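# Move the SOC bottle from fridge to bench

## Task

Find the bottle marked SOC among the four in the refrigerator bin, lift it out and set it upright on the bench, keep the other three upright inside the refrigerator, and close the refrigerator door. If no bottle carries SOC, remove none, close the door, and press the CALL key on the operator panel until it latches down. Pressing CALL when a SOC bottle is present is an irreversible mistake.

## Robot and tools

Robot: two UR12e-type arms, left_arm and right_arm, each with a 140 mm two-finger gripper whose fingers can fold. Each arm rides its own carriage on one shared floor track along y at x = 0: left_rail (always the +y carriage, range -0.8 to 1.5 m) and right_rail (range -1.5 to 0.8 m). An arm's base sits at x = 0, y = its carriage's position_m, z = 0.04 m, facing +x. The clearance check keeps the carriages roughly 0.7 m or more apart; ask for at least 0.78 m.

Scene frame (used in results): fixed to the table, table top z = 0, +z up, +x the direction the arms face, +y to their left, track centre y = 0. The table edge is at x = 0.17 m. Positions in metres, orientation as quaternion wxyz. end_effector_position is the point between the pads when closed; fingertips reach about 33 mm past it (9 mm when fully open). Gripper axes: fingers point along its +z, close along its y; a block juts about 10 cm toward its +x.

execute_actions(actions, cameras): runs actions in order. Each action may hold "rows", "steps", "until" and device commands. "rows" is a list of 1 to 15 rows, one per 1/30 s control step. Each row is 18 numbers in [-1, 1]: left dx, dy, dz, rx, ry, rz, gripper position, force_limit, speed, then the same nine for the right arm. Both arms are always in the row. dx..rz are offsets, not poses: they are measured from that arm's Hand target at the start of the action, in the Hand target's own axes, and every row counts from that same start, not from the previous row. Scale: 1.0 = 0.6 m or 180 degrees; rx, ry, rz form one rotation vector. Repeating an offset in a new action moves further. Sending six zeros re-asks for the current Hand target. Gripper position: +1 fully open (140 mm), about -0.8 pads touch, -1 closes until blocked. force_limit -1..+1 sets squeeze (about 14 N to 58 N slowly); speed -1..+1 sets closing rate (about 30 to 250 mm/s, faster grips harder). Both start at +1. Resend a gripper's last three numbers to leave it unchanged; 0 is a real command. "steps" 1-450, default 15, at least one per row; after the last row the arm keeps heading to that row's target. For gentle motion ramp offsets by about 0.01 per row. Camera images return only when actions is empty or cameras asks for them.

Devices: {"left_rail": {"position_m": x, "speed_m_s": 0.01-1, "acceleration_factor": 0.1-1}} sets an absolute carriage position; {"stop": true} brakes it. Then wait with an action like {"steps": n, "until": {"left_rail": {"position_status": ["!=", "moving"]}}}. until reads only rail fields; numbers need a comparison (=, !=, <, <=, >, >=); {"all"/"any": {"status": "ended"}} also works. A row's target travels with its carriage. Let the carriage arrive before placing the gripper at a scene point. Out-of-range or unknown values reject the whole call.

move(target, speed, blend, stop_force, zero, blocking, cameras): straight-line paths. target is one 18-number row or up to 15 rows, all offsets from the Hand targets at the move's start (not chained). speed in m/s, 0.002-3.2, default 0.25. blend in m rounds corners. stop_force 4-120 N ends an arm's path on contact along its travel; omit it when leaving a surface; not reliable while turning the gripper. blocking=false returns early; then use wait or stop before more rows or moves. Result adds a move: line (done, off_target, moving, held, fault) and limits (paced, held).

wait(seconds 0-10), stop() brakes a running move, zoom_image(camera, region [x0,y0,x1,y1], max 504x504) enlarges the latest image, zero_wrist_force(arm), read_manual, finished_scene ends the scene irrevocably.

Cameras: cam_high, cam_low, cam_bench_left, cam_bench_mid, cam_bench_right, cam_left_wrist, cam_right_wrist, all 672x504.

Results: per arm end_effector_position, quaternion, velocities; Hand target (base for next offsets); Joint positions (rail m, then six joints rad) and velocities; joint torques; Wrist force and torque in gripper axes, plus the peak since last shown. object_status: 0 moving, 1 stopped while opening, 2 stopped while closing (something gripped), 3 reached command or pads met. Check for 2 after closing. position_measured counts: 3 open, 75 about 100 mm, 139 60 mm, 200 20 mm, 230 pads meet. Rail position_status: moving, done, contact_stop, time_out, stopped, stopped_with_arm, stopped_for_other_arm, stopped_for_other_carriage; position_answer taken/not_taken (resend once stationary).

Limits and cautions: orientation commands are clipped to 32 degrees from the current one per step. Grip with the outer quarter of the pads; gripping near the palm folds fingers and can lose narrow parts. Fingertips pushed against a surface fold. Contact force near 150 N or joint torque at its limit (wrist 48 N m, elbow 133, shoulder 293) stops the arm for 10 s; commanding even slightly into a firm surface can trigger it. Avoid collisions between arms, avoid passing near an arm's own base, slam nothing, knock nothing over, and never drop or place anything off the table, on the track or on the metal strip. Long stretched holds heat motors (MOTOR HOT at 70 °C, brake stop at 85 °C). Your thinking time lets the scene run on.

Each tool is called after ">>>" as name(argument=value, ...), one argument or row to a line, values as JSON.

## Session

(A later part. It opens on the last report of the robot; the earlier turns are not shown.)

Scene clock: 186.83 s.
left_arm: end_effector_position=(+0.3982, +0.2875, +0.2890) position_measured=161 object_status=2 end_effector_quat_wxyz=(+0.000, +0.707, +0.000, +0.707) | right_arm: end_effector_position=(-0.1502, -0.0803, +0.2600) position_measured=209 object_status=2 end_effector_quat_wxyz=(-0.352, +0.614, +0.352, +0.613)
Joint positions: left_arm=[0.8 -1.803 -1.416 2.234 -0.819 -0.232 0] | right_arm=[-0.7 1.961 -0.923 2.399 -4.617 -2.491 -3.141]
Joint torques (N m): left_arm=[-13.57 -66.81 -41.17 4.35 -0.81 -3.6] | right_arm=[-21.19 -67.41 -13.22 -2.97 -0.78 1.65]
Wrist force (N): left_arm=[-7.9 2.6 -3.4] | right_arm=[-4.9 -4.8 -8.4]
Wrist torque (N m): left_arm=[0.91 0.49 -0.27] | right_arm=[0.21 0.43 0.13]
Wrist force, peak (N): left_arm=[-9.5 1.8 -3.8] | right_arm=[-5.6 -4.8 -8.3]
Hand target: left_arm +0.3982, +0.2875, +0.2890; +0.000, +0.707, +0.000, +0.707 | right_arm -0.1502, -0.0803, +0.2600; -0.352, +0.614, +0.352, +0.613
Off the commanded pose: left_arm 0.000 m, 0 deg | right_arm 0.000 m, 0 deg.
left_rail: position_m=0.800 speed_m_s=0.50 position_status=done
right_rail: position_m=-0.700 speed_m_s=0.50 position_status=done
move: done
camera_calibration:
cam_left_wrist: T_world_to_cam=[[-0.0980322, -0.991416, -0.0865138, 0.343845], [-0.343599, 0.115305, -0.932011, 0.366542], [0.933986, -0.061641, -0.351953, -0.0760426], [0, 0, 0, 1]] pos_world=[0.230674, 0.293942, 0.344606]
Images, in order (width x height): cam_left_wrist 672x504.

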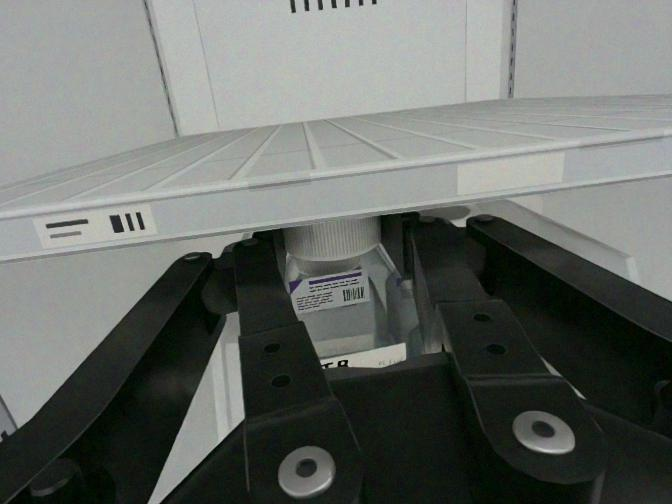

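>>> move(
  target=[0,0,-0.14,0,0,0,-1,0,-1, 0,0,0,0,0,0,-1,-0.3,-1],
  speed=0.05,
  stop_force=15,
  cameras=["cam_left_wrist"],
)

>>> zoom_image(
  camera="cam_left_wrist",
  region=[130, 60, 600, 420],
)

Scene clock: 191.23 s.
left_arm: end_effector_position=(+0.3144, +0.2875, +0.2890) position_measured=161 object_status=2 end_effector_quat_wxyz=(+0.000, +0.707, +0.000, +0.707) | right_arm: end_effector_position=(-0.1502, -0.0803, +0.2600) position_measured=209 object_status=2 end_effector_quat_wxyz=(-0.352, +0.614, +0.352, +0.613)
Joint positions: left_arm=[0.8 -1.968 -1.42 2.239 -0.819 -0.397 0] | right_arm=[-0.7 1.961 -0.923 2.399 -4.617 -2.491 -3.141]
Joint torques (N m): left_arm=[-0.4 -47.6 -48.54 7.85 0.1 -3.61] | right_arm=[-22.54 -67.53 -13.5 -1.61 -0.74 1.57]
Wrist force (N): left_arm=[-31.8 4.6 10.9] | right_arm=[-1.9 -6.9 -10.0]
Wrist torque (N m): left_arm=[0.80 0.41 -0.49] | right_arm=[0.29 0.41 0.13]
Wrist force, peak (N): left_arm=[-33.1 4.5 11.8] | right_arm=[-1.6 -6.7 -10.5]
Hand target: left_arm +0.3144, +0.2875, +0.2890; +0.000, +0.707, +0.000, +0.707 | right_arm -0.1502, -0.0803, +0.2600; -0.352, +0.614, +0.352, +0.613
Off the commanded pose: left_arm 0.000 m, 0 deg | right_arm 0.000 m, 0 deg.
left_rail: position_m=0.800 speed_m_s=0.50 position_status=done
right_rail: position_m=-0.700 speed_m_s=0.50 position_status=done
move: contact (left_arm)
camera_calibration:
cam_left_wrist: T_world_to_cam=[[-0.0980672, -0.991404, -0.0866058, 0.335654], [-0.34359, 0.115404, -0.932002, 0.337681], [0.933985, -0.0616419, -0.351954, 0.00231953], [0, 0, 0, 1]] pos_world=[0.146774, 0.293942, 0.344605]
Images, in order (width x height): cam_left_wrist 672x504.

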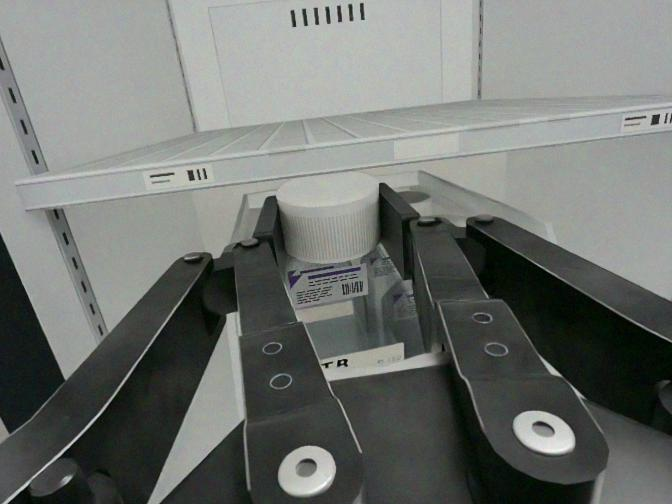

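Scaled by 1.072 from the camera's 672x504 image, which has a finer 960x720 frame.

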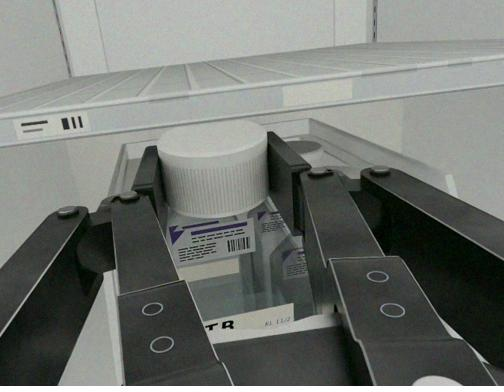

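>>> move(
  target=[-0.006,0,0,0,0,0,-1,0,-1, 0,0,0,0,0,0,-1,-0.3,-1],
  speed=0.03,
  cameras=["cam_left_wrist"],
)

>>> zoom_image(
  camera="cam_left_wrist",
  region=[230, 140, 450, 400],
)

Scene clock: 193.50 s.
left_arm: end_effector_position=(+0.3144, +0.2875, +0.2855) position_measured=161 object_status=2 end_effector_quat_wxyz=(+0.000, +0.707, +0.000, +0.707) | right_arm: end_effector_position=(-0.1502, -0.0803, +0.2600) position_measured=209 object_status=2 end_effector_quat_wxyz=(-0.352, +0.614, +0.352, +0.613)
Joint positions: left_arm=[0.8 -1.968 -1.414 2.241 -0.827 -0.397 0] | right_arm=[-0.7 1.961 -0.923 2.399 -4.617 -2.491 -3.141]
Joint torques (N m): left_arm=[6.58 -38.04 -26.05 -1.82 0.56 -3.32] | right_arm=[-22.03 -68.45 -13.4 -1.12 -0.85 1.61]
Wrist force (N): left_arm=[-7.9 1.8 -1.8] | right_arm=[-5.0 -4.7 -8.0]
Wrist torque (N m): left_arm=[0.72 1.09 -0.29] | right_arm=[0.24 0.37 0.13]
Wrist force, peak (N): left_arm=[-33.4 4.0 11.3] | right_arm=[-2.6 -6.9 -10.3]
Hand target: left_arm +0.3144, +0.2875, +0.2854; +0.000, +0.707, +0.000, +0.707 | right_arm -0.1502, -0.0803, +0.2600; -0.352, +0.614, +0.352, +0.613
Off the commanded pose: left_arm 0.000 m, 0 deg | right_arm 0.000 m, 0 deg.
left_rail: position_m=0.800 speed_m_s=0.50 position_status=done
right_rail: position_m=-0.700 speed_m_s=0.50 position_status=done
move: done
camera_calibration:
cam_left_wrist: T_world_to_cam=[[-0.0980322, -0.991416, -0.0865138, 0.335336], [-0.343599, 0.115305, -0.932011, 0.33458], [0.933986, -0.061641, -0.351953, 0.00102877], [0, 0, 0, 1]] pos_world=[0.146874, 0.293942, 0.341206]
Images, in order (width x height): cam_left_wrist 672x504.

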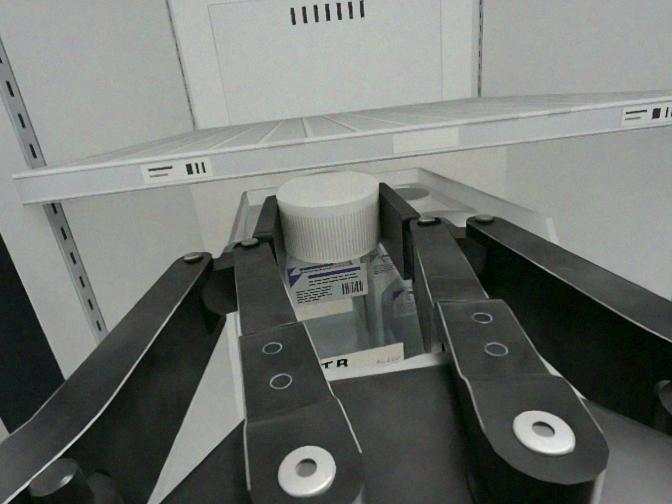

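Scaled by 1.938 from the camera's 672x504 image, which has a finer 960x720 frame.

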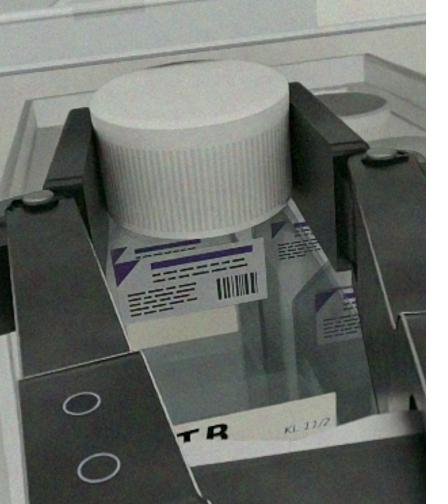

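>>> move(
  target=[0,0,-0.0667,0,0,0,-1,0,-1, 0,0,0,0,0,0,-1,-0.3,-1],
  speed=0.05,
  stop_force=15,
  cameras=["cam_left_wrist"],
)

>>> zoom_image(
  camera="cam_left_wrist",
  region=[230, 140, 450, 400],
)

Scene clock: 195.87 s.
left_arm: end_effector_position=(+0.2744, +0.2876, +0.2854) position_measured=161 object_status=2 end_effector_quat_wxyz=(+0.000, +0.707, +0.000, +0.707) | right_arm: end_effector_position=(-0.1502, -0.0803, +0.2600) position_measured=209 object_status=2 end_effector_quat_wxyz=(-0.352, +0.614, +0.352, +0.613)
Joint positions: left_arm=[0.8 -2.043 -1.409 2.234 -0.826 -0.472 0] | right_arm=[-0.7 1.961 -0.923 2.399 -4.617 -2.491 -3.141]
Joint torques (N m): left_arm=[-17.81 -38.23 -40.64 4.6 -1.48 -1.36] | right_arm=[-21.09 -67.55 -12.18 -0.61 -0.76 1.6]
Wrist force (N): left_arm=[-9.4 1.1 0.9] | right_arm=[-6.3 -4.9 -7.9]
Wrist torque (N m): left_arm=[0.56 1.29 -0.31] | right_arm=[0.29 0.45 0.13]
Wrist force, peak (N): left_arm=[-10.0 1.3 1.4] | right_arm=[-6.1 -5.3 -8.7]
Hand target: left_arm +0.2744, +0.2876, +0.2854; +0.000, +0.707, +0.000, +0.707 | right_arm -0.1502, -0.0803, +0.2600; -0.352, +0.614, +0.352, +0.613
Off the commanded pose: left_arm 0.000 m, 0 deg | right_arm 0.000 m, 0 deg.
left_rail: position_m=0.800 speed_m_s=0.50 position_status=done
right_rail: position_m=-0.700 speed_m_s=0.50 position_status=done
move: done
camera_calibration:
cam_left_wrist: T_world_to_cam=[[-0.0980672, -0.991404, -0.0866058, 0.331429], [-0.34359, 0.115404, -0.932002, 0.320617], [0.933985, -0.0616419, -0.351954, 0.0383185], [0, 0, 0, 1]] pos_world=[0.106874, 0.293942, 0.341005]
Images, in order (width x height): cam_left_wrist 672x504.

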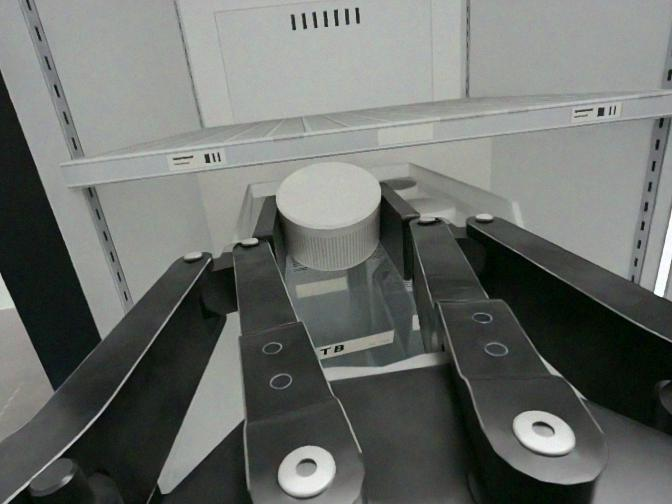

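Scaled by 1.938 from the camera's 672x504 image, which has a finer 960x720 frame.

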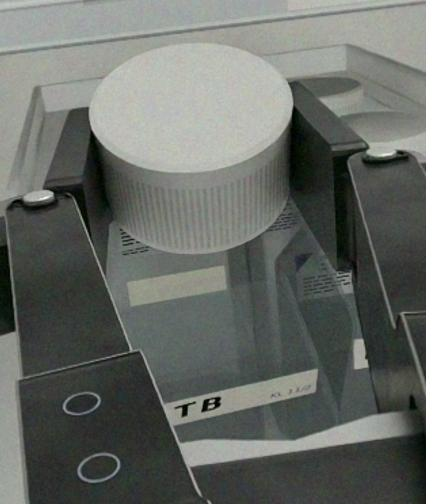

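>>> zoom_image(
  camera="cam_left_wrist",
  region=[270, 250, 370, 330],
)

>>> zoom_image(
  camera="cam_left_wrist",
  region=[370, 240, 440, 350],
)

Scaled by 5.040 from the camera's 672x504 image, which has a finer 960x720 frame.

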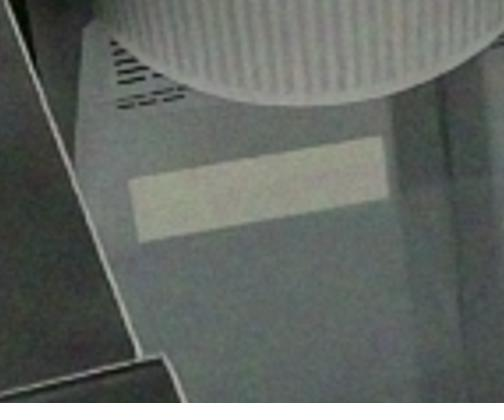

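Scaled by 4.582 from the camera's 672x504 image, which has a finer 960x720 frame.

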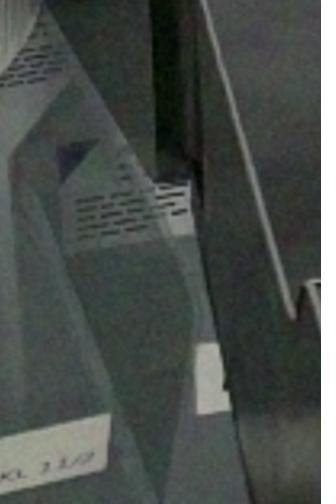

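>>> move(
  target=[
    [0.1,0,-0.0167,0,0,0,-1,0,-1, 0,0,0,0,0,0,-1,-0.3,-1],
    [0.1,0,-0.1,0,0,0,-1,0,-1, 0,0,0,0,0,0,-1,-0.3,-1],
  ],
  speed=0.08,
  cameras=["cam_left_wrist"],
)

>>> zoom_image(
  camera="cam_left_wrist",
  region=[200, 140, 480, 400],
)

Scene clock: 199.27 s.
left_arm: end_effector_position=(+0.2147, +0.2876, +0.3454) position_measured=161 object_status=2 end_effector_quat_wxyz=(+0.000, +0.707, +0.000, +0.707) | right_arm: end_effector_position=(-0.1502, -0.0803, +0.2600) position_measured=209 object_status=2 end_effector_quat_wxyz=(-0.352, +0.614, +0.352, +0.613)
Joint positions: left_arm=[0.8 -2.148 -1.475 2.169 -0.694 -0.577 0] | right_arm=[-0.7 1.961 -0.923 2.399 -4.617 -2.491 -3.141]
Joint torques (N m): left_arm=[-10.32 -34.88 -44.4 5.61 -1.41 -3.49] | right_arm=[-20.73 -69.24 -12.78 -0.32 -1.19 1.38]
Wrist force (N): left_arm=[-9.5 2.1 -3.2] | right_arm=[-5.8 -4.3 -8.1]
Wrist torque (N m): left_arm=[0.81 0.78 -0.34] | right_arm=[0.27 0.28 0.13]
Wrist force, peak (N): left_arm=[-10.1 2.1 -4.2] | right_arm=[-6.5 -5.3 -8.5]
Hand target: left_arm +0.2144, +0.2876, +0.3454; +0.000, +0.707, +0.000, +0.707 | right_arm -0.1502, -0.0803, +0.2600; -0.352, +0.614, +0.352, +0.613
Off the commanded pose: left_arm 0.000 m, 0 deg | right_arm 0.000 m, 0 deg.
left_rail: position_m=0.800 speed_m_s=0.50 position_status=done
right_rail: position_m=-0.700 speed_m_s=0.50 position_status=done
move: done
camera_calibration:
cam_left_wrist: T_world_to_cam=[[-0.0980322, -0.991416, -0.0865138, 0.330726], [-0.343599, 0.115305, -0.932011, 0.356023], [0.933986, -0.061641, -0.351953, 0.115287], [0, 0, 0, 1]] pos_world=[0.0470741, 0.293942, 0.401006]
Images, in order (width x height): cam_left_wrist 672x504.

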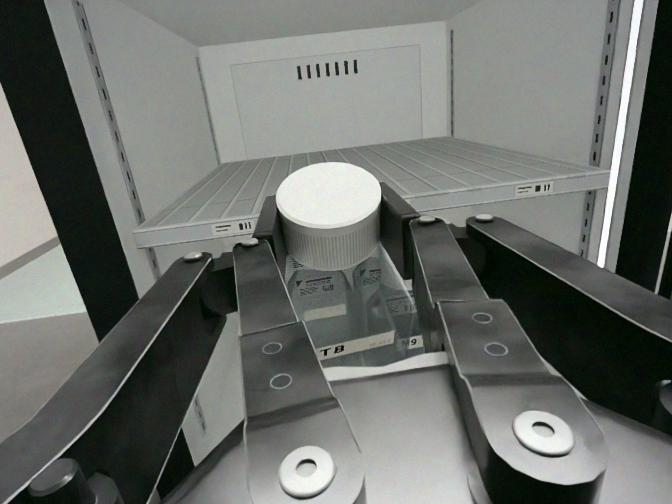

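Scaled by 1.800 from the camera's 672x504 image, which has a finer 960x720 frame.

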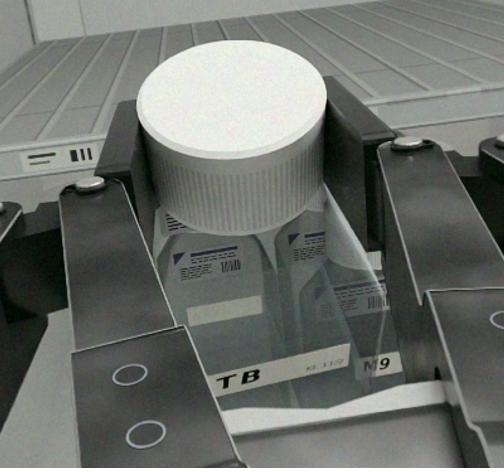

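>>> move(
  target=[
    [0.155,0.03,0.02,0,0,0,-1,0,-1, 0,0,0,0,0,0,-1,-0.3,-1],
    [0.155,0.03,0.11,0,0,0,-1,0,-1, 0,0,0,0,0,0,-1,-0.3,-1],
  ],
  speed=[0.15, 0.05],
  cameras=["cam_left_wrist"],
)

Scene clock: 203.77 s.
left_arm: end_effector_position=(+0.2803, +0.2696, +0.4384) position_measured=161 object_status=2 end_effector_quat_wxyz=(+0.000, +0.707, +0.000, +0.707) | right_arm: end_effector_position=(-0.1502, -0.0803, +0.2600) position_measured=209 object_status=2 end_effector_quat_wxyz=(-0.352, +0.614, +0.352, +0.613)
Joint positions: left_arm=[0.8 -2.016 -1.565 2.067 -0.502 -0.445 0] | right_arm=[-0.7 1.961 -0.923 2.399 -4.617 -2.491 -3.141]
Joint torques (N m): left_arm=[12.44 -60.63 -33.96 -0.52 1.93 -1.83] | right_arm=[-21.35 -71.23 -12.4 -0.04 -1.17 1.29]
Wrist force (N): left_arm=[-9.1 1.6 -4.3] | right_arm=[-6.3 -3.9 -7.4]
Wrist torque (N m): left_arm=[0.61 0.65 -0.34] | right_arm=[0.28 0.40 0.13]
Wrist force, peak (N): left_arm=[-11.0 2.0 -3.9] | right_arm=[-6.1 -4.6 -8.3]
Hand target: left_arm +0.2804, +0.2696, +0.4384; +0.000, +0.707, +0.000, +0.707 | right_arm -0.1502, -0.0803, +0.2600; -0.352, +0.614, +0.352, +0.613
Off the commanded pose: left_arm 0.000 m, 0 deg | right_arm 0.000 m, 0 deg.
left_rail: position_m=0.800 speed_m_s=0.50 position_status=done
right_rail: position_m=-0.700 speed_m_s=0.50 position_status=done
move: done
camera_calibration:
cam_left_wrist: T_world_to_cam=[[-0.0980322, -0.991416, -0.0865138, 0.327357], [-0.343599, 0.115305, -0.932011, 0.467316], [0.933986, -0.061641, -0.351953, 0.0856399], [0, 0, 0, 1]] pos_world=[0.112674, 0.275942, 0.494006]
Images, in order (width x height): cam_left_wrist 672x504.

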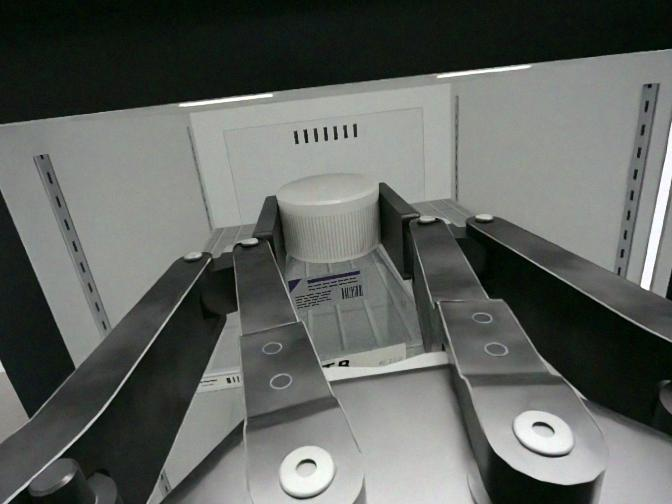

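>>> move(
  target=[
    [0.053,0,0,0,0,0,-1,0,-1, 0,0,0,0,0,0,-1,-0.3,-1],
    [0.053,0,0.15,0,0,0,-1,0,-1, 0,0,0,0,0,0,-1,-0.3,-1],
  ],
  speed=[0.08, 0.1],
)

>>> move(
  target=[-0.06,0,0,0,0,0,-1,0,-1, 0,0,0,0,0,0,-1,-0.3,-1],
  speed=0.025,
  stop_force=4,
  cameras=["cam_left_wrist"],
)

Scene clock: 206.73 s.
left_arm: end_effector_position=(+0.3703, +0.2696, +0.4702) position_measured=161 object_status=2 end_effector_quat_wxyz=(+0.000, +0.707, +0.000, +0.707) | right_arm: end_effector_position=(-0.1502, -0.0803, +0.2600) position_measured=209 object_status=2 end_effector_quat_wxyz=(-0.352, +0.614, +0.352, +0.613)
Joint positions: left_arm=[0.8 -1.849 -1.596 2.035 -0.44 -0.278 0] | right_arm=[-0.7 1.961 -0.923 2.399 -4.617 -2.491 -3.141]
Joint torques (N m): left_arm=[14.16 -30.6 -50.39 -1.23 2.07 3.97] | right_arm=[-22.19 -71.6 -13.61 -0.08 -0.72 1.06]
Wrist force (N): left_arm=[-7.2 0.3 -11.7] | right_arm=[-5.7 -3.2 -7.2]
Wrist torque (N m): left_arm=[0.39 -0.14 -0.21] | right_arm=[0.23 0.34 0.13]
Wrist force, peak (N): left_arm=[-7.8 1.0 -11.5] | right_arm=[-5.8 -4.4 -8.5]
Hand target: left_arm +0.3704, +0.2696, +0.4702; +0.000, +0.707, +0.000, +0.707 | right_arm -0.1502, -0.0803, +0.2600; -0.352, +0.614, +0.352, +0.613
Off the commanded pose: left_arm 0.000 m, 0 deg | right_arm 0.000 m, 0 deg.
left_rail: position_m=0.800 speed_m_s=0.50 position_status=done
right_rail: position_m=-0.700 speed_m_s=0.50 position_status=done
move: done

Scene clock: 207.87 s.
left_arm: end_effector_position=(+0.3704, +0.2695, +0.4700) position_measured=161 object_status=2 end_effector_quat_wxyz=(+0.000, +0.707, +0.000, +0.707) | right_arm: end_effector_position=(-0.1502, -0.0803, +0.2600) position_measured=209 object_status=2 end_effector_quat_wxyz=(-0.352, +0.614, +0.352, +0.613)
Joint positions: left_arm=[0.8 -1.849 -1.596 2.036 -0.44 -0.278 0] | right_arm=[-0.7 1.961 -0.923 2.399 -4.617 -2.491 -3.141]
Joint torques (N m): left_arm=[-7.26 -57.85 -50.68 4.68 -0.74 3.58] | right_arm=[-20.45 -72.7 -12.15 -0.35 -0.79 1.08]
Wrist force (N): left_arm=[-7.3 1.1 -11.7] | right_arm=[-5.6 -3.4 -7.0]
Wrist torque (N m): left_arm=[0.45 -0.13 -0.31] | right_arm=[0.20 0.29 0.13]
Wrist force, peak (N): left_arm=[-7.2 1.3 -12.2] | right_arm=[-6.9 -3.4 -7.7]
Hand target: left_arm +0.3703, +0.2695, +0.4700; +0.000, +0.707, +0.000, +0.707 (not the last commanded pose) | right_arm -0.1502, -0.0803, +0.2600; -0.352, +0.614, +0.352, +0.613
Off the commanded pose: left_arm 0.036 m, 0 deg | right_arm 0.000 m, 0 deg.
left_rail: position_m=0.800 speed_m_s=0.50 position_status=done
right_rail: position_m=-0.700 speed_m_s=0.50 position_status=done
move: contact (left_arm)
camera_calibration:
cam_left_wrist: T_world_to_cam=[[-0.0979939, -0.991428, -0.0864133, 0.338867], [-0.343608, 0.115198, -0.932021, 0.527762], [0.933986, -0.0616401, -0.351951, 0.0126085], [0, 0, 0, 1]] pos_world=[0.202774, 0.275942, 0.525606]
Images, in order (width x height): cam_left_wrist 672x504.

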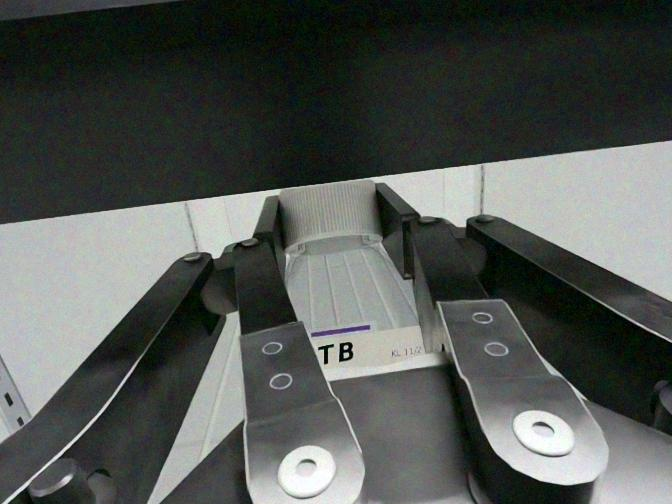

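>>> move(
  target=[
    [0,0,-0.3,0,0,0,-1,0,-1, 0,0,0,0,0,0,-1,-0.3,-1],
    [-0.1,0,-0.5,0,0,0,-1,0,-1, 0,0,0,0,0,0,-1,-0.3,-1],
  ],
  speed=[0.1, 0.2],
  blend=[0.03, 0],
  cameras=["cam_left_wrist"],
)

Scene clock: 215.83 s.
left_arm: end_effector_position=(+0.0706, +0.2695, +0.4102) position_measured=161 object_status=2 end_effector_quat_wxyz=(+0.000, +0.707, +0.000, +0.707) | right_arm: end_effector_position=(-0.1502, -0.0803, +0.2600) position_measured=209 object_status=2 end_effector_quat_wxyz=(-0.352, +0.614, +0.352, +0.613)
Joint positions: left_arm=[0.8 -2.339 -1.438 1.986 -0.548 -0.768 0] | right_arm=[-0.7 1.961 -0.923 2.399 -4.617 -2.491 -3.141]
Joint torques (N m): left_arm=[-9.6 -44.04 -48.22 0.57 -1.62 4.09] | right_arm=[-19.96 -72.9 -12.47 -0.38 -0.83 1.02]
Wrist force (N): left_arm=[-9.0 1.9 -3.3] | right_arm=[-4.8 -4.6 -8.8]
Wrist torque (N m): left_arm=[0.73 1.13 -0.32] | right_arm=[0.30 0.27 0.13]
Wrist force, peak (N): left_arm=[-7.5 1.4 -12.5] | right_arm=[-6.2 -4.7 -8.6]
Hand target: left_arm +0.0703, +0.2696, +0.4100; +0.000, +0.707, +0.000, +0.707 | right_arm -0.1502, -0.0803, +0.2600; -0.352, +0.614, +0.352, +0.613
Off the commanded pose: left_arm 0.000 m, 0 deg | right_arm 0.000 m, 0 deg.
left_rail: position_m=0.800 speed_m_s=0.50 position_status=done
right_rail: position_m=-0.700 speed_m_s=0.50 position_status=done
move: done
camera_calibration:
cam_left_wrist: T_world_to_cam=[[-0.0980863, -0.991422, -0.0863776, 0.304303], [-0.343597, 0.115196, -0.932025, 0.369052], [0.933981, -0.0617397, -0.351949, 0.271504], [0, 0, 0, 1]] pos_world=[-0.096926, 0.275942, 0.465806]
Images, in order (width x height): cam_left_wrist 672x504.

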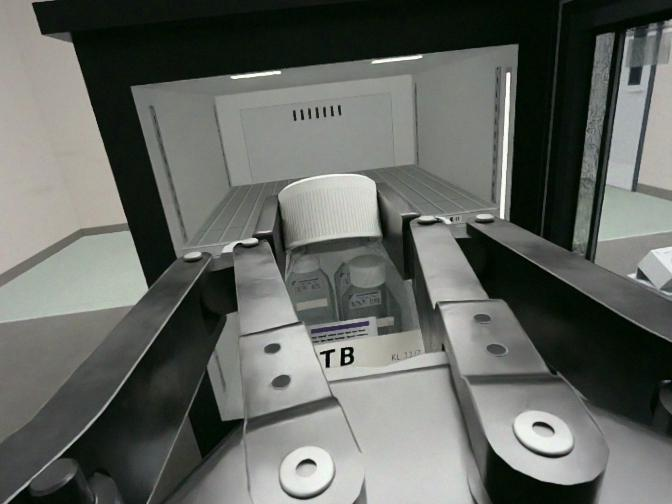

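>>> zoom_image(
  camera="cam_left_wrist",
  region=[270, 230, 430, 370],
)

Scaled by 3.150 from the camera's 672x504 image, which has a finer 960x720 frame.

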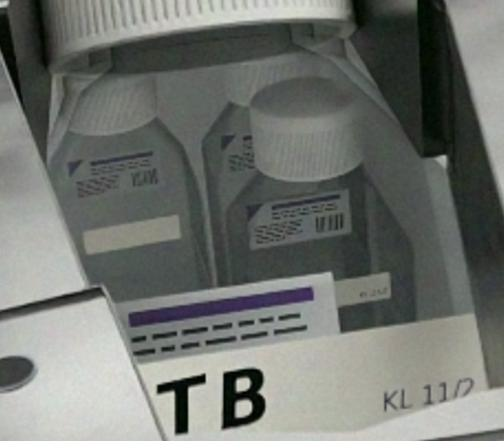

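>>> execute_actions(
  actions=[
    {"left_rail":{"position_m":1.25,"speed_m_s":0.35,"acceleration_factor":0.3},"steps":200,"until":{"left_rail":{"position_status":["!=","moving"]}}},
  ],
)

>>> move(
  target=[
    [0,0,0.42,0,0,0,-1,0,-1, 0,0,0,0,0,0,-1,-0.3,-1],
    [-0.35,0,0.5,0,0,0,-1,0,-1, 0,0,0,0,0,0,-1,-0.3,-1],
  ],
  speed=0.25,
  blend=[0.05, 0],
  cameras=["cam_left_wrist", "cam_bench_left"],
)

Scene clock: 218.83 s.
left_arm: end_effector_position=(+0.0703, +0.7196, +0.4100) position_measured=161 object_status=2 end_effector_quat_wxyz=(+0.000, +0.707, +0.000, +0.707) | right_arm: end_effector_position=(-0.1502, -0.0803, +0.2600) position_measured=209 object_status=2 end_effector_quat_wxyz=(-0.352, +0.614, +0.352, +0.613)
Joint positions: left_arm=[1.25 -2.339 -1.437 1.986 -0.549 -0.768 0] | right_arm=[-0.7 1.961 -0.923 2.399 -4.617 -2.491 -3.141]
Joint torques (N m): left_arm=[-10.16 -62.63 -33.81 4.41 0.8 3.5] | right_arm=[-19.81 -74.06 -12.21 -0.34 -0.47 0.94]
Wrist force (N): left_arm=[-8.8 1.7 -3.4] | right_arm=[-5.5 -4.4 -8.0]
Wrist torque (N m): left_arm=[0.69 1.09 -0.34] | right_arm=[0.32 0.26 0.13]
Wrist force, peak (N): left_arm=[-9.4 1.1 -3.7] | right_arm=[-5.7 -5.2 -8.6]
Hand target: left_arm +0.0703, +0.7196, +0.4100; +0.000, +0.707, +0.000, +0.707 | right_arm -0.1502, -0.0803, +0.2600; -0.352, +0.614, +0.352, +0.613
Tool commands: left_gripper/position=-1.0 left_gripper/force_limit=+0.0 left_gripper/speed=-1.0 right_gripper/position=-1.0 right_gripper/force_limit=-0.3 right_gripper/speed=-1.0
Off the commanded pose: left_arm 0.000 m, 0 deg | right_arm 0.000 m, 0 deg.
left_rail: position_m=1.250 speed_m_s=0.35 position_status=done
right_rail: position_m=-0.700 speed_m_s=0.50 position_status=done

Scene clock: 221.60 s.
left_arm: end_effector_position=(+0.3703, +0.7195, +0.2001) position_measured=161 object_status=2 end_effector_quat_wxyz=(+0.000, +0.707, +0.000, +0.707) | right_arm: end_effector_position=(-0.1502, -0.0803, +0.2600) position_measured=209 object_status=2 end_effector_quat_wxyz=(-0.352, +0.614, +0.352, +0.613)
Joint positions: left_arm=[1.25 -1.849 -1.248 2.251 -1.003 -0.278 0] | right_arm=[-0.7 1.961 -0.923 2.399 -4.617 -2.491 -3.141]
Joint torques (N m): left_arm=[10.65 -45.95 -17.06 -1.51 1.85 3.49] | right_arm=[-19.47 -73.91 -12.44 -0.37 -0.69 0.8]
Wrist force (N): left_arm=[-8.6 2.1 -3.9] | right_arm=[-5.0 -4.7 -7.8]
Wrist torque (N m): left_arm=[0.78 1.09 -0.58] | right_arm=[0.28 0.34 0.13]
Wrist force, peak (N): left_arm=[-11.3 1.6 -2.9] | right_arm=[-5.6 -5.6 -8.9]
Hand target: left_arm +0.3703, +0.7195, +0.2000; +0.000, +0.707, +0.000, +0.707 | right_arm -0.1502, -0.0803, +0.2600; -0.352, +0.614, +0.352, +0.613
Off the commanded pose: left_arm 0.000 m, 0 deg | right_arm 0.000 m, 0 deg.
left_rail: position_m=1.250 speed_m_s=0.35 position_status=done
right_rail: position_m=-0.700 speed_m_s=0.50 position_status=done
move: done
camera_calibration:
cam_left_wrist: T_world_to_cam=[[-0.0979891, -0.991428, -0.0864261, 0.76158], [-0.343521, 0.115202, -0.932053, 0.224335], [0.934019, -0.0616419, -0.351864, -0.0545854], [0, 0, 0, 1]] pos_world=[0.202674, 0.725842, 0.255706]
Images, in order (width x height): cam_bench_left 672x504, cam_left_wrist 672x504.

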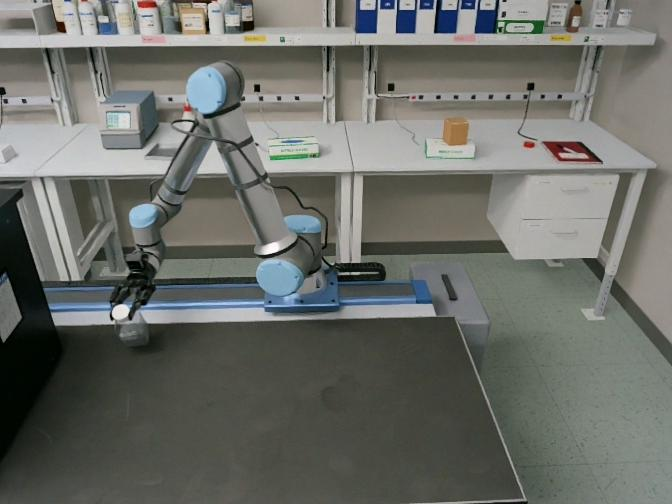

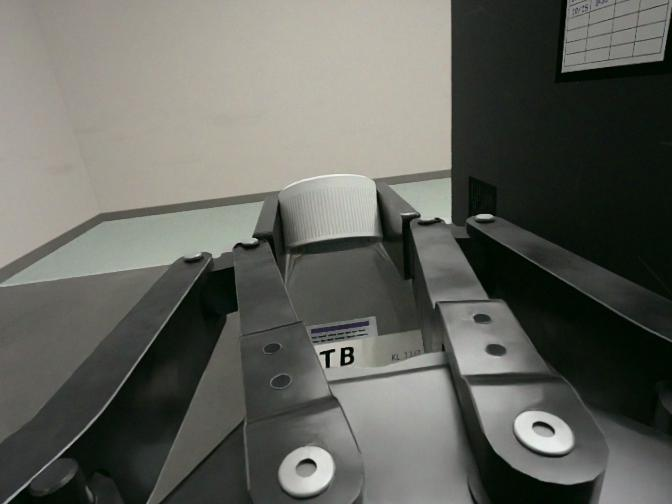

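>>> move(
  target=[-0.12,0,0,0,0,0,-1,0,-1, 0,0,0,0,0,0,-1,-0.3,-1],
  speed=0.03,
  stop_force=5,
  cameras=["cam_left_wrist"],
)

Scene clock: 224.40 s.
left_arm: end_effector_position=(+0.3703, +0.7195, +0.1607) position_measured=161 object_status=2 end_effector_quat_wxyz=(+0.000, +0.707, +0.000, +0.707) | right_arm: end_effector_position=(-0.1502, -0.0803, +0.2600) position_measured=209 object_status=2 end_effector_quat_wxyz=(-0.352, +0.614, +0.352, +0.613)
Joint positions: left_arm=[1.25 -1.849 -1.176 2.262 -1.086 -0.278 -0.001] | right_arm=[-0.7 1.961 -0.923 2.399 -4.617 -2.491 -3.141]
Joint torques (N m): left_arm=[-3.15 -77.52 -30.07 4.55 -0.29 -1.59] | right_arm=[-20.09 -74.17 -12.81 -0.43 -0.79 0.5]
Wrist force (N): left_arm=[-7.7 1.6 -3.7] | right_arm=[-6.0 -4.8 -8.4]
Wrist torque (N m): left_arm=[0.65 0.82 -0.47] | right_arm=[0.25 0.38 0.13]
Wrist force, peak (N): left_arm=[18.0 0.3 1.3] | right_arm=[-6.1 -5.6 -8.8]
Hand target: left_arm +0.3703, +0.7195, +0.1607; +0.000, +0.707, +0.000, +0.707 (not the last commanded pose) | right_arm -0.1502, -0.0803, +0.2600; -0.352, +0.614, +0.352, +0.613
Off the commanded pose: left_arm 0.033 m, 0 deg | right_arm 0.000 m, 0 deg.
left_rail: position_m=1.250 speed_m_s=0.35 position_status=done
right_rail: position_m=-0.700 speed_m_s=0.50 position_status=done
move: contact (left_arm)
camera_calibration:
cam_left_wrist: T_world_to_cam=[[-0.0979807, -0.991428, -0.0864294, 0.758174], [-0.343434, 0.115197, -0.932085, 0.187606], [0.934052, -0.0616436, -0.351777, -0.0684731], [0, 0, 0, 1]] pos_world=[0.202674, 0.725842, 0.216306]
Images, in order (width x height): cam_left_wrist 672x504.

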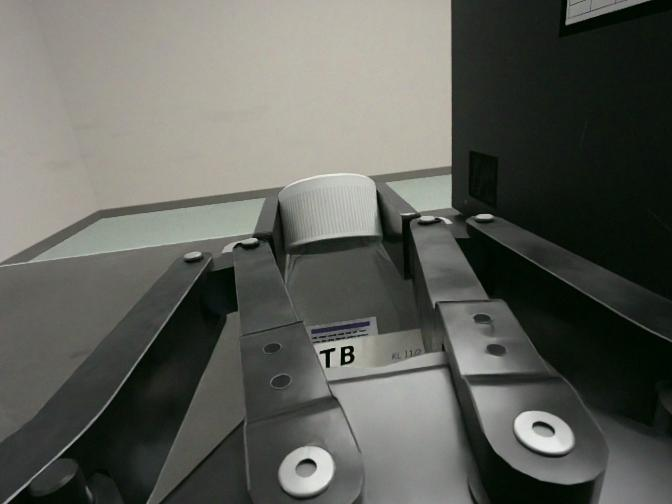

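>>> move(
  target=[-0.001,0,-0.0833,0,0,0,-1,0,-1, 0,0,0,0,0,0,-1,-0.3,-1],
  speed=0.04,
  cameras=["cam_left_wrist"],
)

Scene clock: 226.50 s.
left_arm: end_effector_position=(+0.3205, +0.7195, +0.1601) position_measured=161 object_status=2 end_effector_quat_wxyz=(+0.000, +0.707, +0.000, +0.707) | right_arm: end_effector_position=(-0.1502, -0.0803, +0.2600) position_measured=209 object_status=2 end_effector_quat_wxyz=(-0.352, +0.614, +0.352, +0.613)
Joint positions: left_arm=[1.25 -1.943 -1.175 2.263 -1.088 -0.372 -0.001] | right_arm=[-0.7 1.961 -0.923 2.399 -4.617 -2.491 -3.141]
Joint torques (N m): left_arm=[-15.98 -49.46 -29.78 -0.36 -0.99 3.3] | right_arm=[-19.41 -75.53 -11.83 -0.43 -1.2 0.7]
Wrist force (N): left_arm=[-7.3 1.5 -4.2] | right_arm=[-5.5 -4.9 -8.7]
Wrist torque (N m): left_arm=[0.63 0.78 -0.52] | right_arm=[0.22 0.32 0.14]
Wrist force, peak (N): left_arm=[-8.3 1.8 -4.2] | right_arm=[-5.6 -5.0 -8.6]
Hand target: left_arm +0.3203, +0.7195, +0.1601; +0.000, +0.707, +0.000, +0.707 | right_arm -0.1502, -0.0803, +0.2600; -0.352, +0.614, +0.352, +0.613
Off the commanded pose: left_arm 0.000 m, 0 deg | right_arm 0.000 m, 0 deg.
left_rail: position_m=1.250 speed_m_s=0.35 position_status=done
right_rail: position_m=-0.700 speed_m_s=0.50 position_status=done
move: done
camera_calibration:
cam_left_wrist: T_world_to_cam=[[-0.0979457, -0.99144, -0.0863375, 0.753236], [-0.343442, 0.115099, -0.932094, 0.170053], [0.934052, -0.0616427, -0.351776, -0.0222627], [0, 0, 0, 1]] pos_world=[0.152974, 0.725842, 0.215706]
Images, in order (width x height): cam_left_wrist 672x504.

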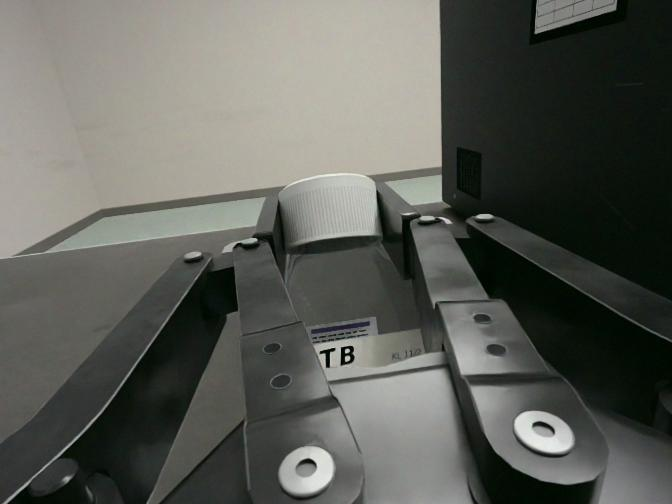

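>>> move(
  target=[
    [0.003,0,0.0833,0,0,0,-1,0,-1, 0,0,0,0,0,0,-1,-0.3,-1],
    [-0.0045,0,0.0833,0,0,0,-1,0,-1, 0,0,0,0,0,0,-1,-0.3,-1],
    [-0.0045,0,0.0,0,0,0,-1,0,-1, 0,0,0,0,0,0,-1,-0.3,-1],
  ],
  speed=[0.15, 0.03, 0.04],
  blend=[0.0, 0.001, 0],
  cameras=["cam_left_wrist"],
)

Scene clock: 231.53 s.
left_arm: end_effector_position=(+0.3203, +0.7195, +0.1574) position_measured=255 object_status=0 end_effector_quat_wxyz=(+0.000, +0.707, +0.000, +0.707) | right_arm: end_effector_position=(-0.1502, -0.0803, +0.2600) position_measured=209 object_status=2 end_effector_quat_wxyz=(-0.352, +0.614, +0.352, +0.613)
Joint positions: left_arm=[1.25 -1.943 -1.17 2.264 -1.093 -0.372 0] | right_arm=[-0.7 1.961 -0.923 2.399 -4.617 -2.491 -3.141]
Joint torques (N m): left_arm=[-13.88 -74.36 -25.02 3.8 -0.64 -0.91] | right_arm=[-19.18 -75.34 -11.49 -0.57 -0.75 0.6]
Wrist force (N): left_arm=[-5.6 -0.3 -3.4] | right_arm=[-5.0 -4.7 -8.4]
Wrist torque (N m): left_arm=[0.28 1.08 -0.53] | right_arm=[0.27 0.38 0.13]
Wrist force, peak (N): left_arm=[120.6 -7.7 5.1] | right_arm=[-6.4 -5.1 -8.4]
Hand target: left_arm +0.3203, +0.7195, +0.1574; +0.000, +0.707, +0.000, +0.707 | right_arm -0.1502, -0.0803, +0.2600; -0.352, +0.614, +0.352, +0.613
Off the commanded pose: left_arm 0.000 m, 0 deg | right_arm 0.000 m, 0 deg.
left_rail: position_m=1.250 speed_m_s=0.35 position_status=done
right_rail: position_m=-0.700 speed_m_s=0.50 position_status=done
move: done
camera_calibration:
cam_left_wrist: T_world_to_cam=[[-0.0979807, -0.991428, -0.0864294, 0.75299], [-0.343434, 0.115197, -0.932085, 0.167358], [0.934052, -0.0616436, -0.351777, -0.0229313], [0, 0, 0, 1]] pos_world=[0.152674, 0.725842, 0.213006]
Images, in order (width x height): cam_left_wrist 672x504.

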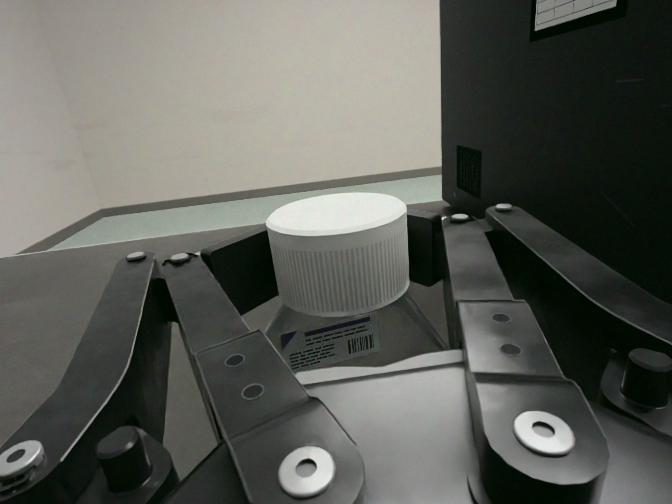

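>>> execute_actions(
  actions=[
    {"rows":[[0,0,0,0,0,0,0.1,-0.3,-0.6,0,0,0,0,0,0,-1,-0.3,-1]],"steps":40},
  ],
  cameras=["cam_left_wrist", "cam_bench_left"],
)

Scene clock: 233.30 s.
left_arm: end_effector_position=(+0.3203, +0.7195, +0.1574) position_measured=117 object_status=3 end_effector_quat_wxyz=(+0.000, +0.707, +0.000, +0.707) | right_arm: end_effector_position=(-0.1502, -0.0803, +0.2600) position_measured=209 object_status=2 end_effector_quat_wxyz=(-0.352, +0.614, +0.352, +0.613)
Joint positions: left_arm=[1.25 -1.943 -1.17 2.264 -1.093 -0.372 0] | right_arm=[-0.7 1.961 -0.923 2.399 -4.617 -2.491 -3.141]
Joint torques (N m): left_arm=[-10.39 -73.97 -20.87 2.21 -0.07 -3.22] | right_arm=[-19.11 -73.08 -11.94 -0.78 -0.67 0.34]
Wrist force (N): left_arm=[-6.2 0.1 -3.3] | right_arm=[-4.3 -4.7 -8.6]
Wrist torque (N m): left_arm=[0.31 1.18 -0.53] | right_arm=[0.27 0.25 0.13]
Wrist force, peak (N): left_arm=[-7.2 0.6 -3.1] | right_arm=[-5.5 -5.2 -9.0]
Hand target: left_arm +0.3203, +0.7195, +0.1574; +0.000, +0.707, +0.000, +0.707 | right_arm -0.1502, -0.0803, +0.2600; -0.352, +0.614, +0.352, +0.613
Off the commanded pose: left_arm 0.000 m, 0 deg | right_arm 0.000 m, 0 deg.
left_rail: position_m=1.250 speed_m_s=0.35 position_status=done
right_rail: position_m=-0.700 speed_m_s=0.50 position_status=done
camera_calibration:
cam_left_wrist: T_world_to_cam=[[-0.0979807, -0.991428, -0.0864294, 0.75299], [-0.343434, 0.115197, -0.932085, 0.167358], [0.934052, -0.0616436, -0.351777, -0.0229313], [0, 0, 0, 1]] pos_world=[0.152674, 0.725842, 0.213006]
Images, in order (width x height): cam_bench_left 672x504, cam_left_wrist 672x504.

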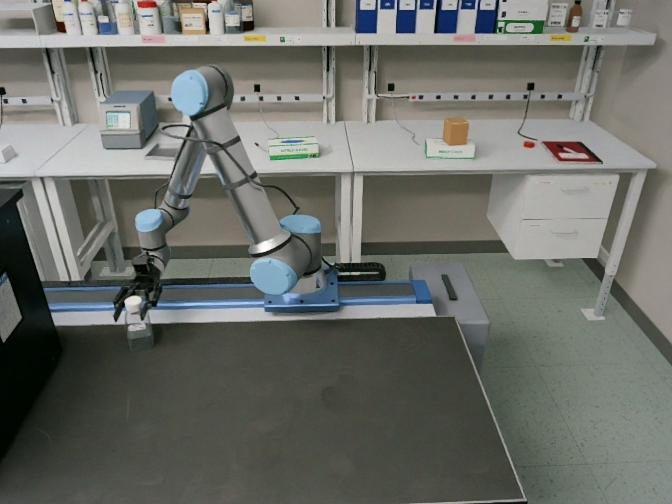

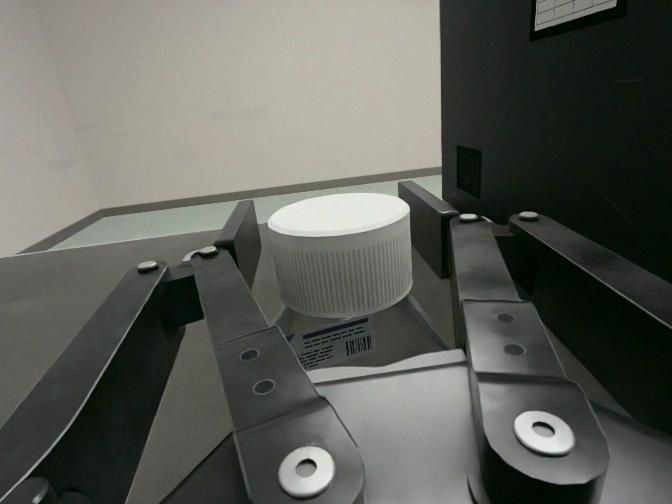

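>>> move(
  target=[
    [0,0,0,0,0,0,0.5,-0.3,-0.2, 0,0,0,0,0,0,-1,-0.3,-1],
    [0,0,-0.25,0,0,0,0.5,-0.3,-0.2, 0,0,0,0,0,0,-1,-0.3,-1],
    [0.2,0,-0.41,0,0,0,0.5,-0.3,-0.2, 0,0,0,0,0,0,-1,-0.3,-1],
  ],
  speed=[0.1, 0.15, 0.3],
  blend=[0, 0.03, 0],
)

>>> execute_actions(
  actions=[
    {"left_rail":{"position_m":0.8,"speed_m_s":0.5,"acceleration_factor":0.6},"steps":200,"until":{"left_rail":{"position_status":["!=","moving"]}}},
  ],
)

>>> move(
  target=[0.0333,-0.0083,0.25,0,0,0,-0.1,-0.3,-0.2, 0,0,0,0,0,0,-1,-0.3,-1],
  speed=0.25,
  cameras=["cam_left_wrist"],
)

>>> zoom_image(
  camera="cam_left_wrist",
  region=[180, 80, 480, 360],
)

Scene clock: 237.00 s.
left_arm: end_effector_position=(+0.0744, +0.7195, +0.2772) position_measured=66 object_status=3 end_effector_quat_wxyz=(+0.000, +0.707, +0.000, +0.707) | right_arm: end_effector_position=(-0.1502, -0.0803, +0.2600) position_measured=209 object_status=2 end_effector_quat_wxyz=(-0.352, +0.614, +0.352, +0.613)
Joint positions: left_arm=[1.25 -2.334 -1.288 2.093 -0.805 -0.763 0] | right_arm=[-0.7 1.961 -0.923 2.399 -4.617 -2.491 -3.141]
Joint torques (N m): left_arm=[-13.26 -77.22 -38.66 5.43 -1.67 -3.79] | right_arm=[-19.22 -72.94 -11.22 -0.85 -0.72 0.58]
Wrist force (N): left_arm=[-5.6 0.3 -3.3] | right_arm=[-4.7 -5.0 -7.8]
Wrist torque (N m): left_arm=[0.39 1.08 -0.30] | right_arm=[0.20 0.36 0.14]
Wrist force, peak (N): left_arm=[-7.3 0.2 -4.4] | right_arm=[-6.3 -4.9 -8.5]
Hand target: left_arm +0.0743, +0.7195, +0.2774; +0.000, +0.707, +0.000, +0.707 | right_arm -0.1502, -0.0803, +0.2600; -0.352, +0.614, +0.352, +0.613
Off the commanded pose: left_arm 0.000 m, 0 deg | right_arm 0.000 m, 0 deg.
left_rail: position_m=1.250 speed_m_s=0.35 position_status=done
right_rail: position_m=-0.700 speed_m_s=0.50 position_status=done
move: done

Scene clock: 238.87 s.
left_arm: end_effector_position=(+0.0743, +0.2696, +0.2774) position_measured=66 object_status=3 end_effector_quat_wxyz=(+0.000, +0.707, +0.000, +0.707) | right_arm: end_effector_position=(-0.1502, -0.0803, +0.2600) position_measured=209 object_status=2 end_effector_quat_wxyz=(-0.352, +0.614, +0.352, +0.613)
Joint positions: left_arm=[0.8 -2.334 -1.288 2.092 -0.804 -0.763 0] | right_arm=[-0.7 1.961 -0.923 2.399 -4.617 -2.491 -3.141]
Joint torques (N m): left_arm=[-6.65 -68.83 -25.15 3.76 0.97 -3.44] | right_arm=[-19.08 -73.99 -12.5 -0.9 -0.93 0.33]
Wrist force (N): left_arm=[-5.4 0.5 -3.5] | right_arm=[-5.2 -4.5 -8.5]
Wrist torque (N m): left_arm=[0.43 1.02 -0.30] | right_arm=[0.32 0.39 0.13]
Wrist force, peak (N): left_arm=[-6.1 1.7 -3.8] | right_arm=[-6.0 -4.9 -8.6]
Hand target: left_arm +0.0743, +0.2696, +0.2774; +0.000, +0.707, +0.000, +0.707 | right_arm -0.1502, -0.0803, +0.2600; -0.352, +0.614, +0.352, +0.613
Tool commands: left_gripper/position=+0.5 left_gripper/force_limit=-0.3 left_gripper/speed=-0.2 right_gripper/position=-1.0 right_gripper/force_limit=-0.3 right_gripper/speed=-1.0
Off the commanded pose: left_arm 0.000 m, 0 deg | right_arm 0.000 m, 0 deg.
left_rail: position_m=0.800 speed_m_s=0.50 position_status=done
right_rail: position_m=-0.700 speed_m_s=0.50 position_status=done

Scene clock: 240.23 s.
left_arm: end_effector_position=(+0.2241, +0.2746, +0.2973) position_measured=141 object_status=3 end_effector_quat_wxyz=(+0.000, +0.707, +0.000, +0.707) | right_arm: end_effector_position=(-0.1502, -0.0803, +0.2600) position_measured=209 object_status=2 end_effector_quat_wxyz=(-0.352, +0.614, +0.352, +0.613)
Joint positions: left_arm=[0.8 -2.119 -1.394 2.186 -0.792 -0.548 0] | right_arm=[-0.7 1.961 -0.923 2.399 -4.617 -2.491 -3.141]
Joint torques (N m): left_arm=[11.96 -64.26 -27.16 4.54 1.91 3.91] | right_arm=[-18.73 -73.36 -12.81 -0.91 -1.19 0.37]
Wrist force (N): left_arm=[-6.1 0.7 -3.6] | right_arm=[-4.8 -5.0 -8.7]
Wrist torque (N m): left_arm=[0.48 1.16 -0.48] | right_arm=[0.21 0.34 0.13]
Wrist force, peak (N): left_arm=[-6.1 0.5 -5.5] | right_arm=[-5.8 -5.2 -8.4]
Hand target: left_arm +0.2243, +0.2745, +0.2974; +0.000, +0.707, +0.000, +0.707 | right_arm -0.1502, -0.0803, +0.2600; -0.352, +0.614, +0.352, +0.613
Off the commanded pose: left_arm 0.000 m, 0 deg | right_arm 0.000 m, 0 deg.
left_rail: position_m=0.800 speed_m_s=0.50 position_status=done
right_rail: position_m=-0.700 speed_m_s=0.50 position_status=done
move: done
camera_calibration:
cam_left_wrist: T_world_to_cam=[[-0.0979807, -0.991428, -0.0864294, 0.314578], [-0.343434, 0.115197, -0.932085, 0.316063], [0.934052, -0.0616436, -0.351777, 0.088748], [0, 0, 0, 1]] pos_world=[0.056474, 0.280942, 0.353006]
Images, in order (width x height): cam_left_wrist 672x504.

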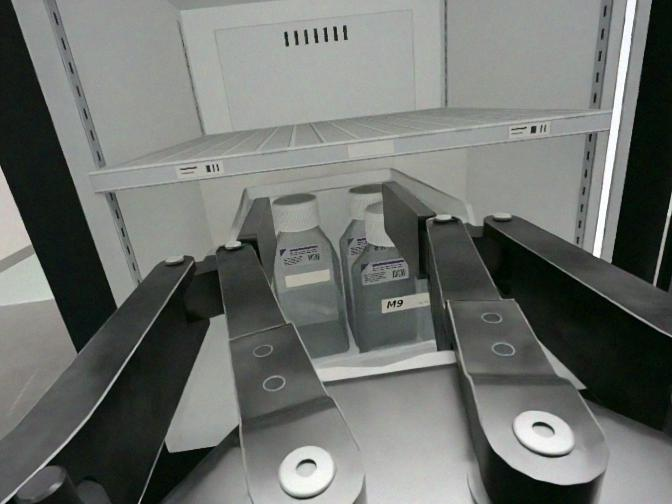

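Scaled by 1.680 from the camera's 672x504 image, which has a finer 960x720 frame.

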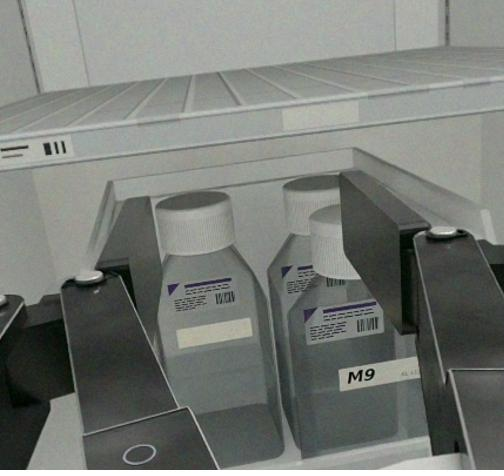

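>>> move(
  target=[-0.0157,0.115,0.2167,0,0,0,0.3,-0.3,0, 0,0,0,0,0,0,-1,-0.3,-1],
  speed=0.12,
  cameras=["cam_left_wrist"],
)

>>> zoom_image(
  camera="cam_left_wrist",
  region=[180, 140, 460, 380],
)

Scene clock: 243.43 s.
left_arm: end_effector_position=(+0.3541, +0.2056, +0.2880) position_measured=91 object_status=3 end_effector_quat_wxyz=(+0.000, +0.707, +0.000, +0.707) | right_arm: end_effector_position=(-0.1502, -0.0803, +0.2600) position_measured=209 object_status=2 end_effector_quat_wxyz=(-0.352, +0.614, +0.352, +0.613)
Joint positions: left_arm=[0.8 -1.845 -1.301 2.084 -0.783 -0.274 0] | right_arm=[-0.7 1.961 -0.923 2.399 -4.617 -2.491 -3.141]
Joint torques (N m): left_arm=[12.39 -54.59 -38.72 4.02 1.57 -3.73] | right_arm=[-18.2 -73.55 -10.84 -0.96 -0.97 0.16]
Wrist force (N): left_arm=[-5.4 0.6 -4.6] | right_arm=[-5.0 -4.9 -8.3]
Wrist torque (N m): left_arm=[0.46 1.00 -0.42] | right_arm=[0.22 0.38 0.13]
Wrist force, peak (N): left_arm=[-6.4 -0.6 -4.4] | right_arm=[-6.0 -4.8 -8.6]
Hand target: left_arm +0.3543, +0.2055, +0.2880; +0.000, +0.707, +0.000, +0.707 | right_arm -0.1502, -0.0803, +0.2600; -0.352, +0.614, +0.352, +0.613
Off the commanded pose: left_arm 0.000 m, 0 deg | right_arm 0.000 m, 0 deg.
left_rail: position_m=0.800 speed_m_s=0.50 position_status=done
right_rail: position_m=-0.700 speed_m_s=0.50 position_status=done
move: done
camera_calibration:
cam_left_wrist: T_world_to_cam=[[-0.0979888, -0.991428, -0.0864252, 0.258104], [-0.343521, 0.115202, -0.932053, 0.359935], [0.934019, -0.0616419, -0.351864, -0.0402966], [0, 0, 0, 1]] pos_world=[0.186574, 0.211942, 0.343606]
Images, in order (width x height): cam_left_wrist 672x504.

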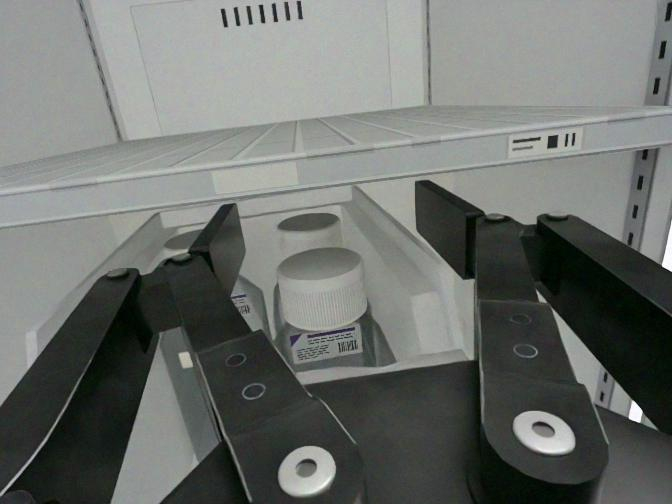

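Scaled by 1.800 from the camera's 672x504 image, which has a finer 960x720 frame.

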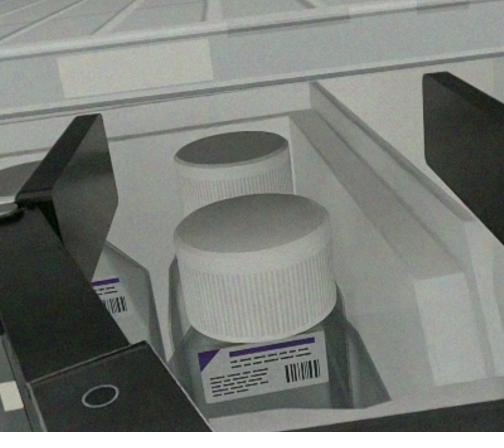

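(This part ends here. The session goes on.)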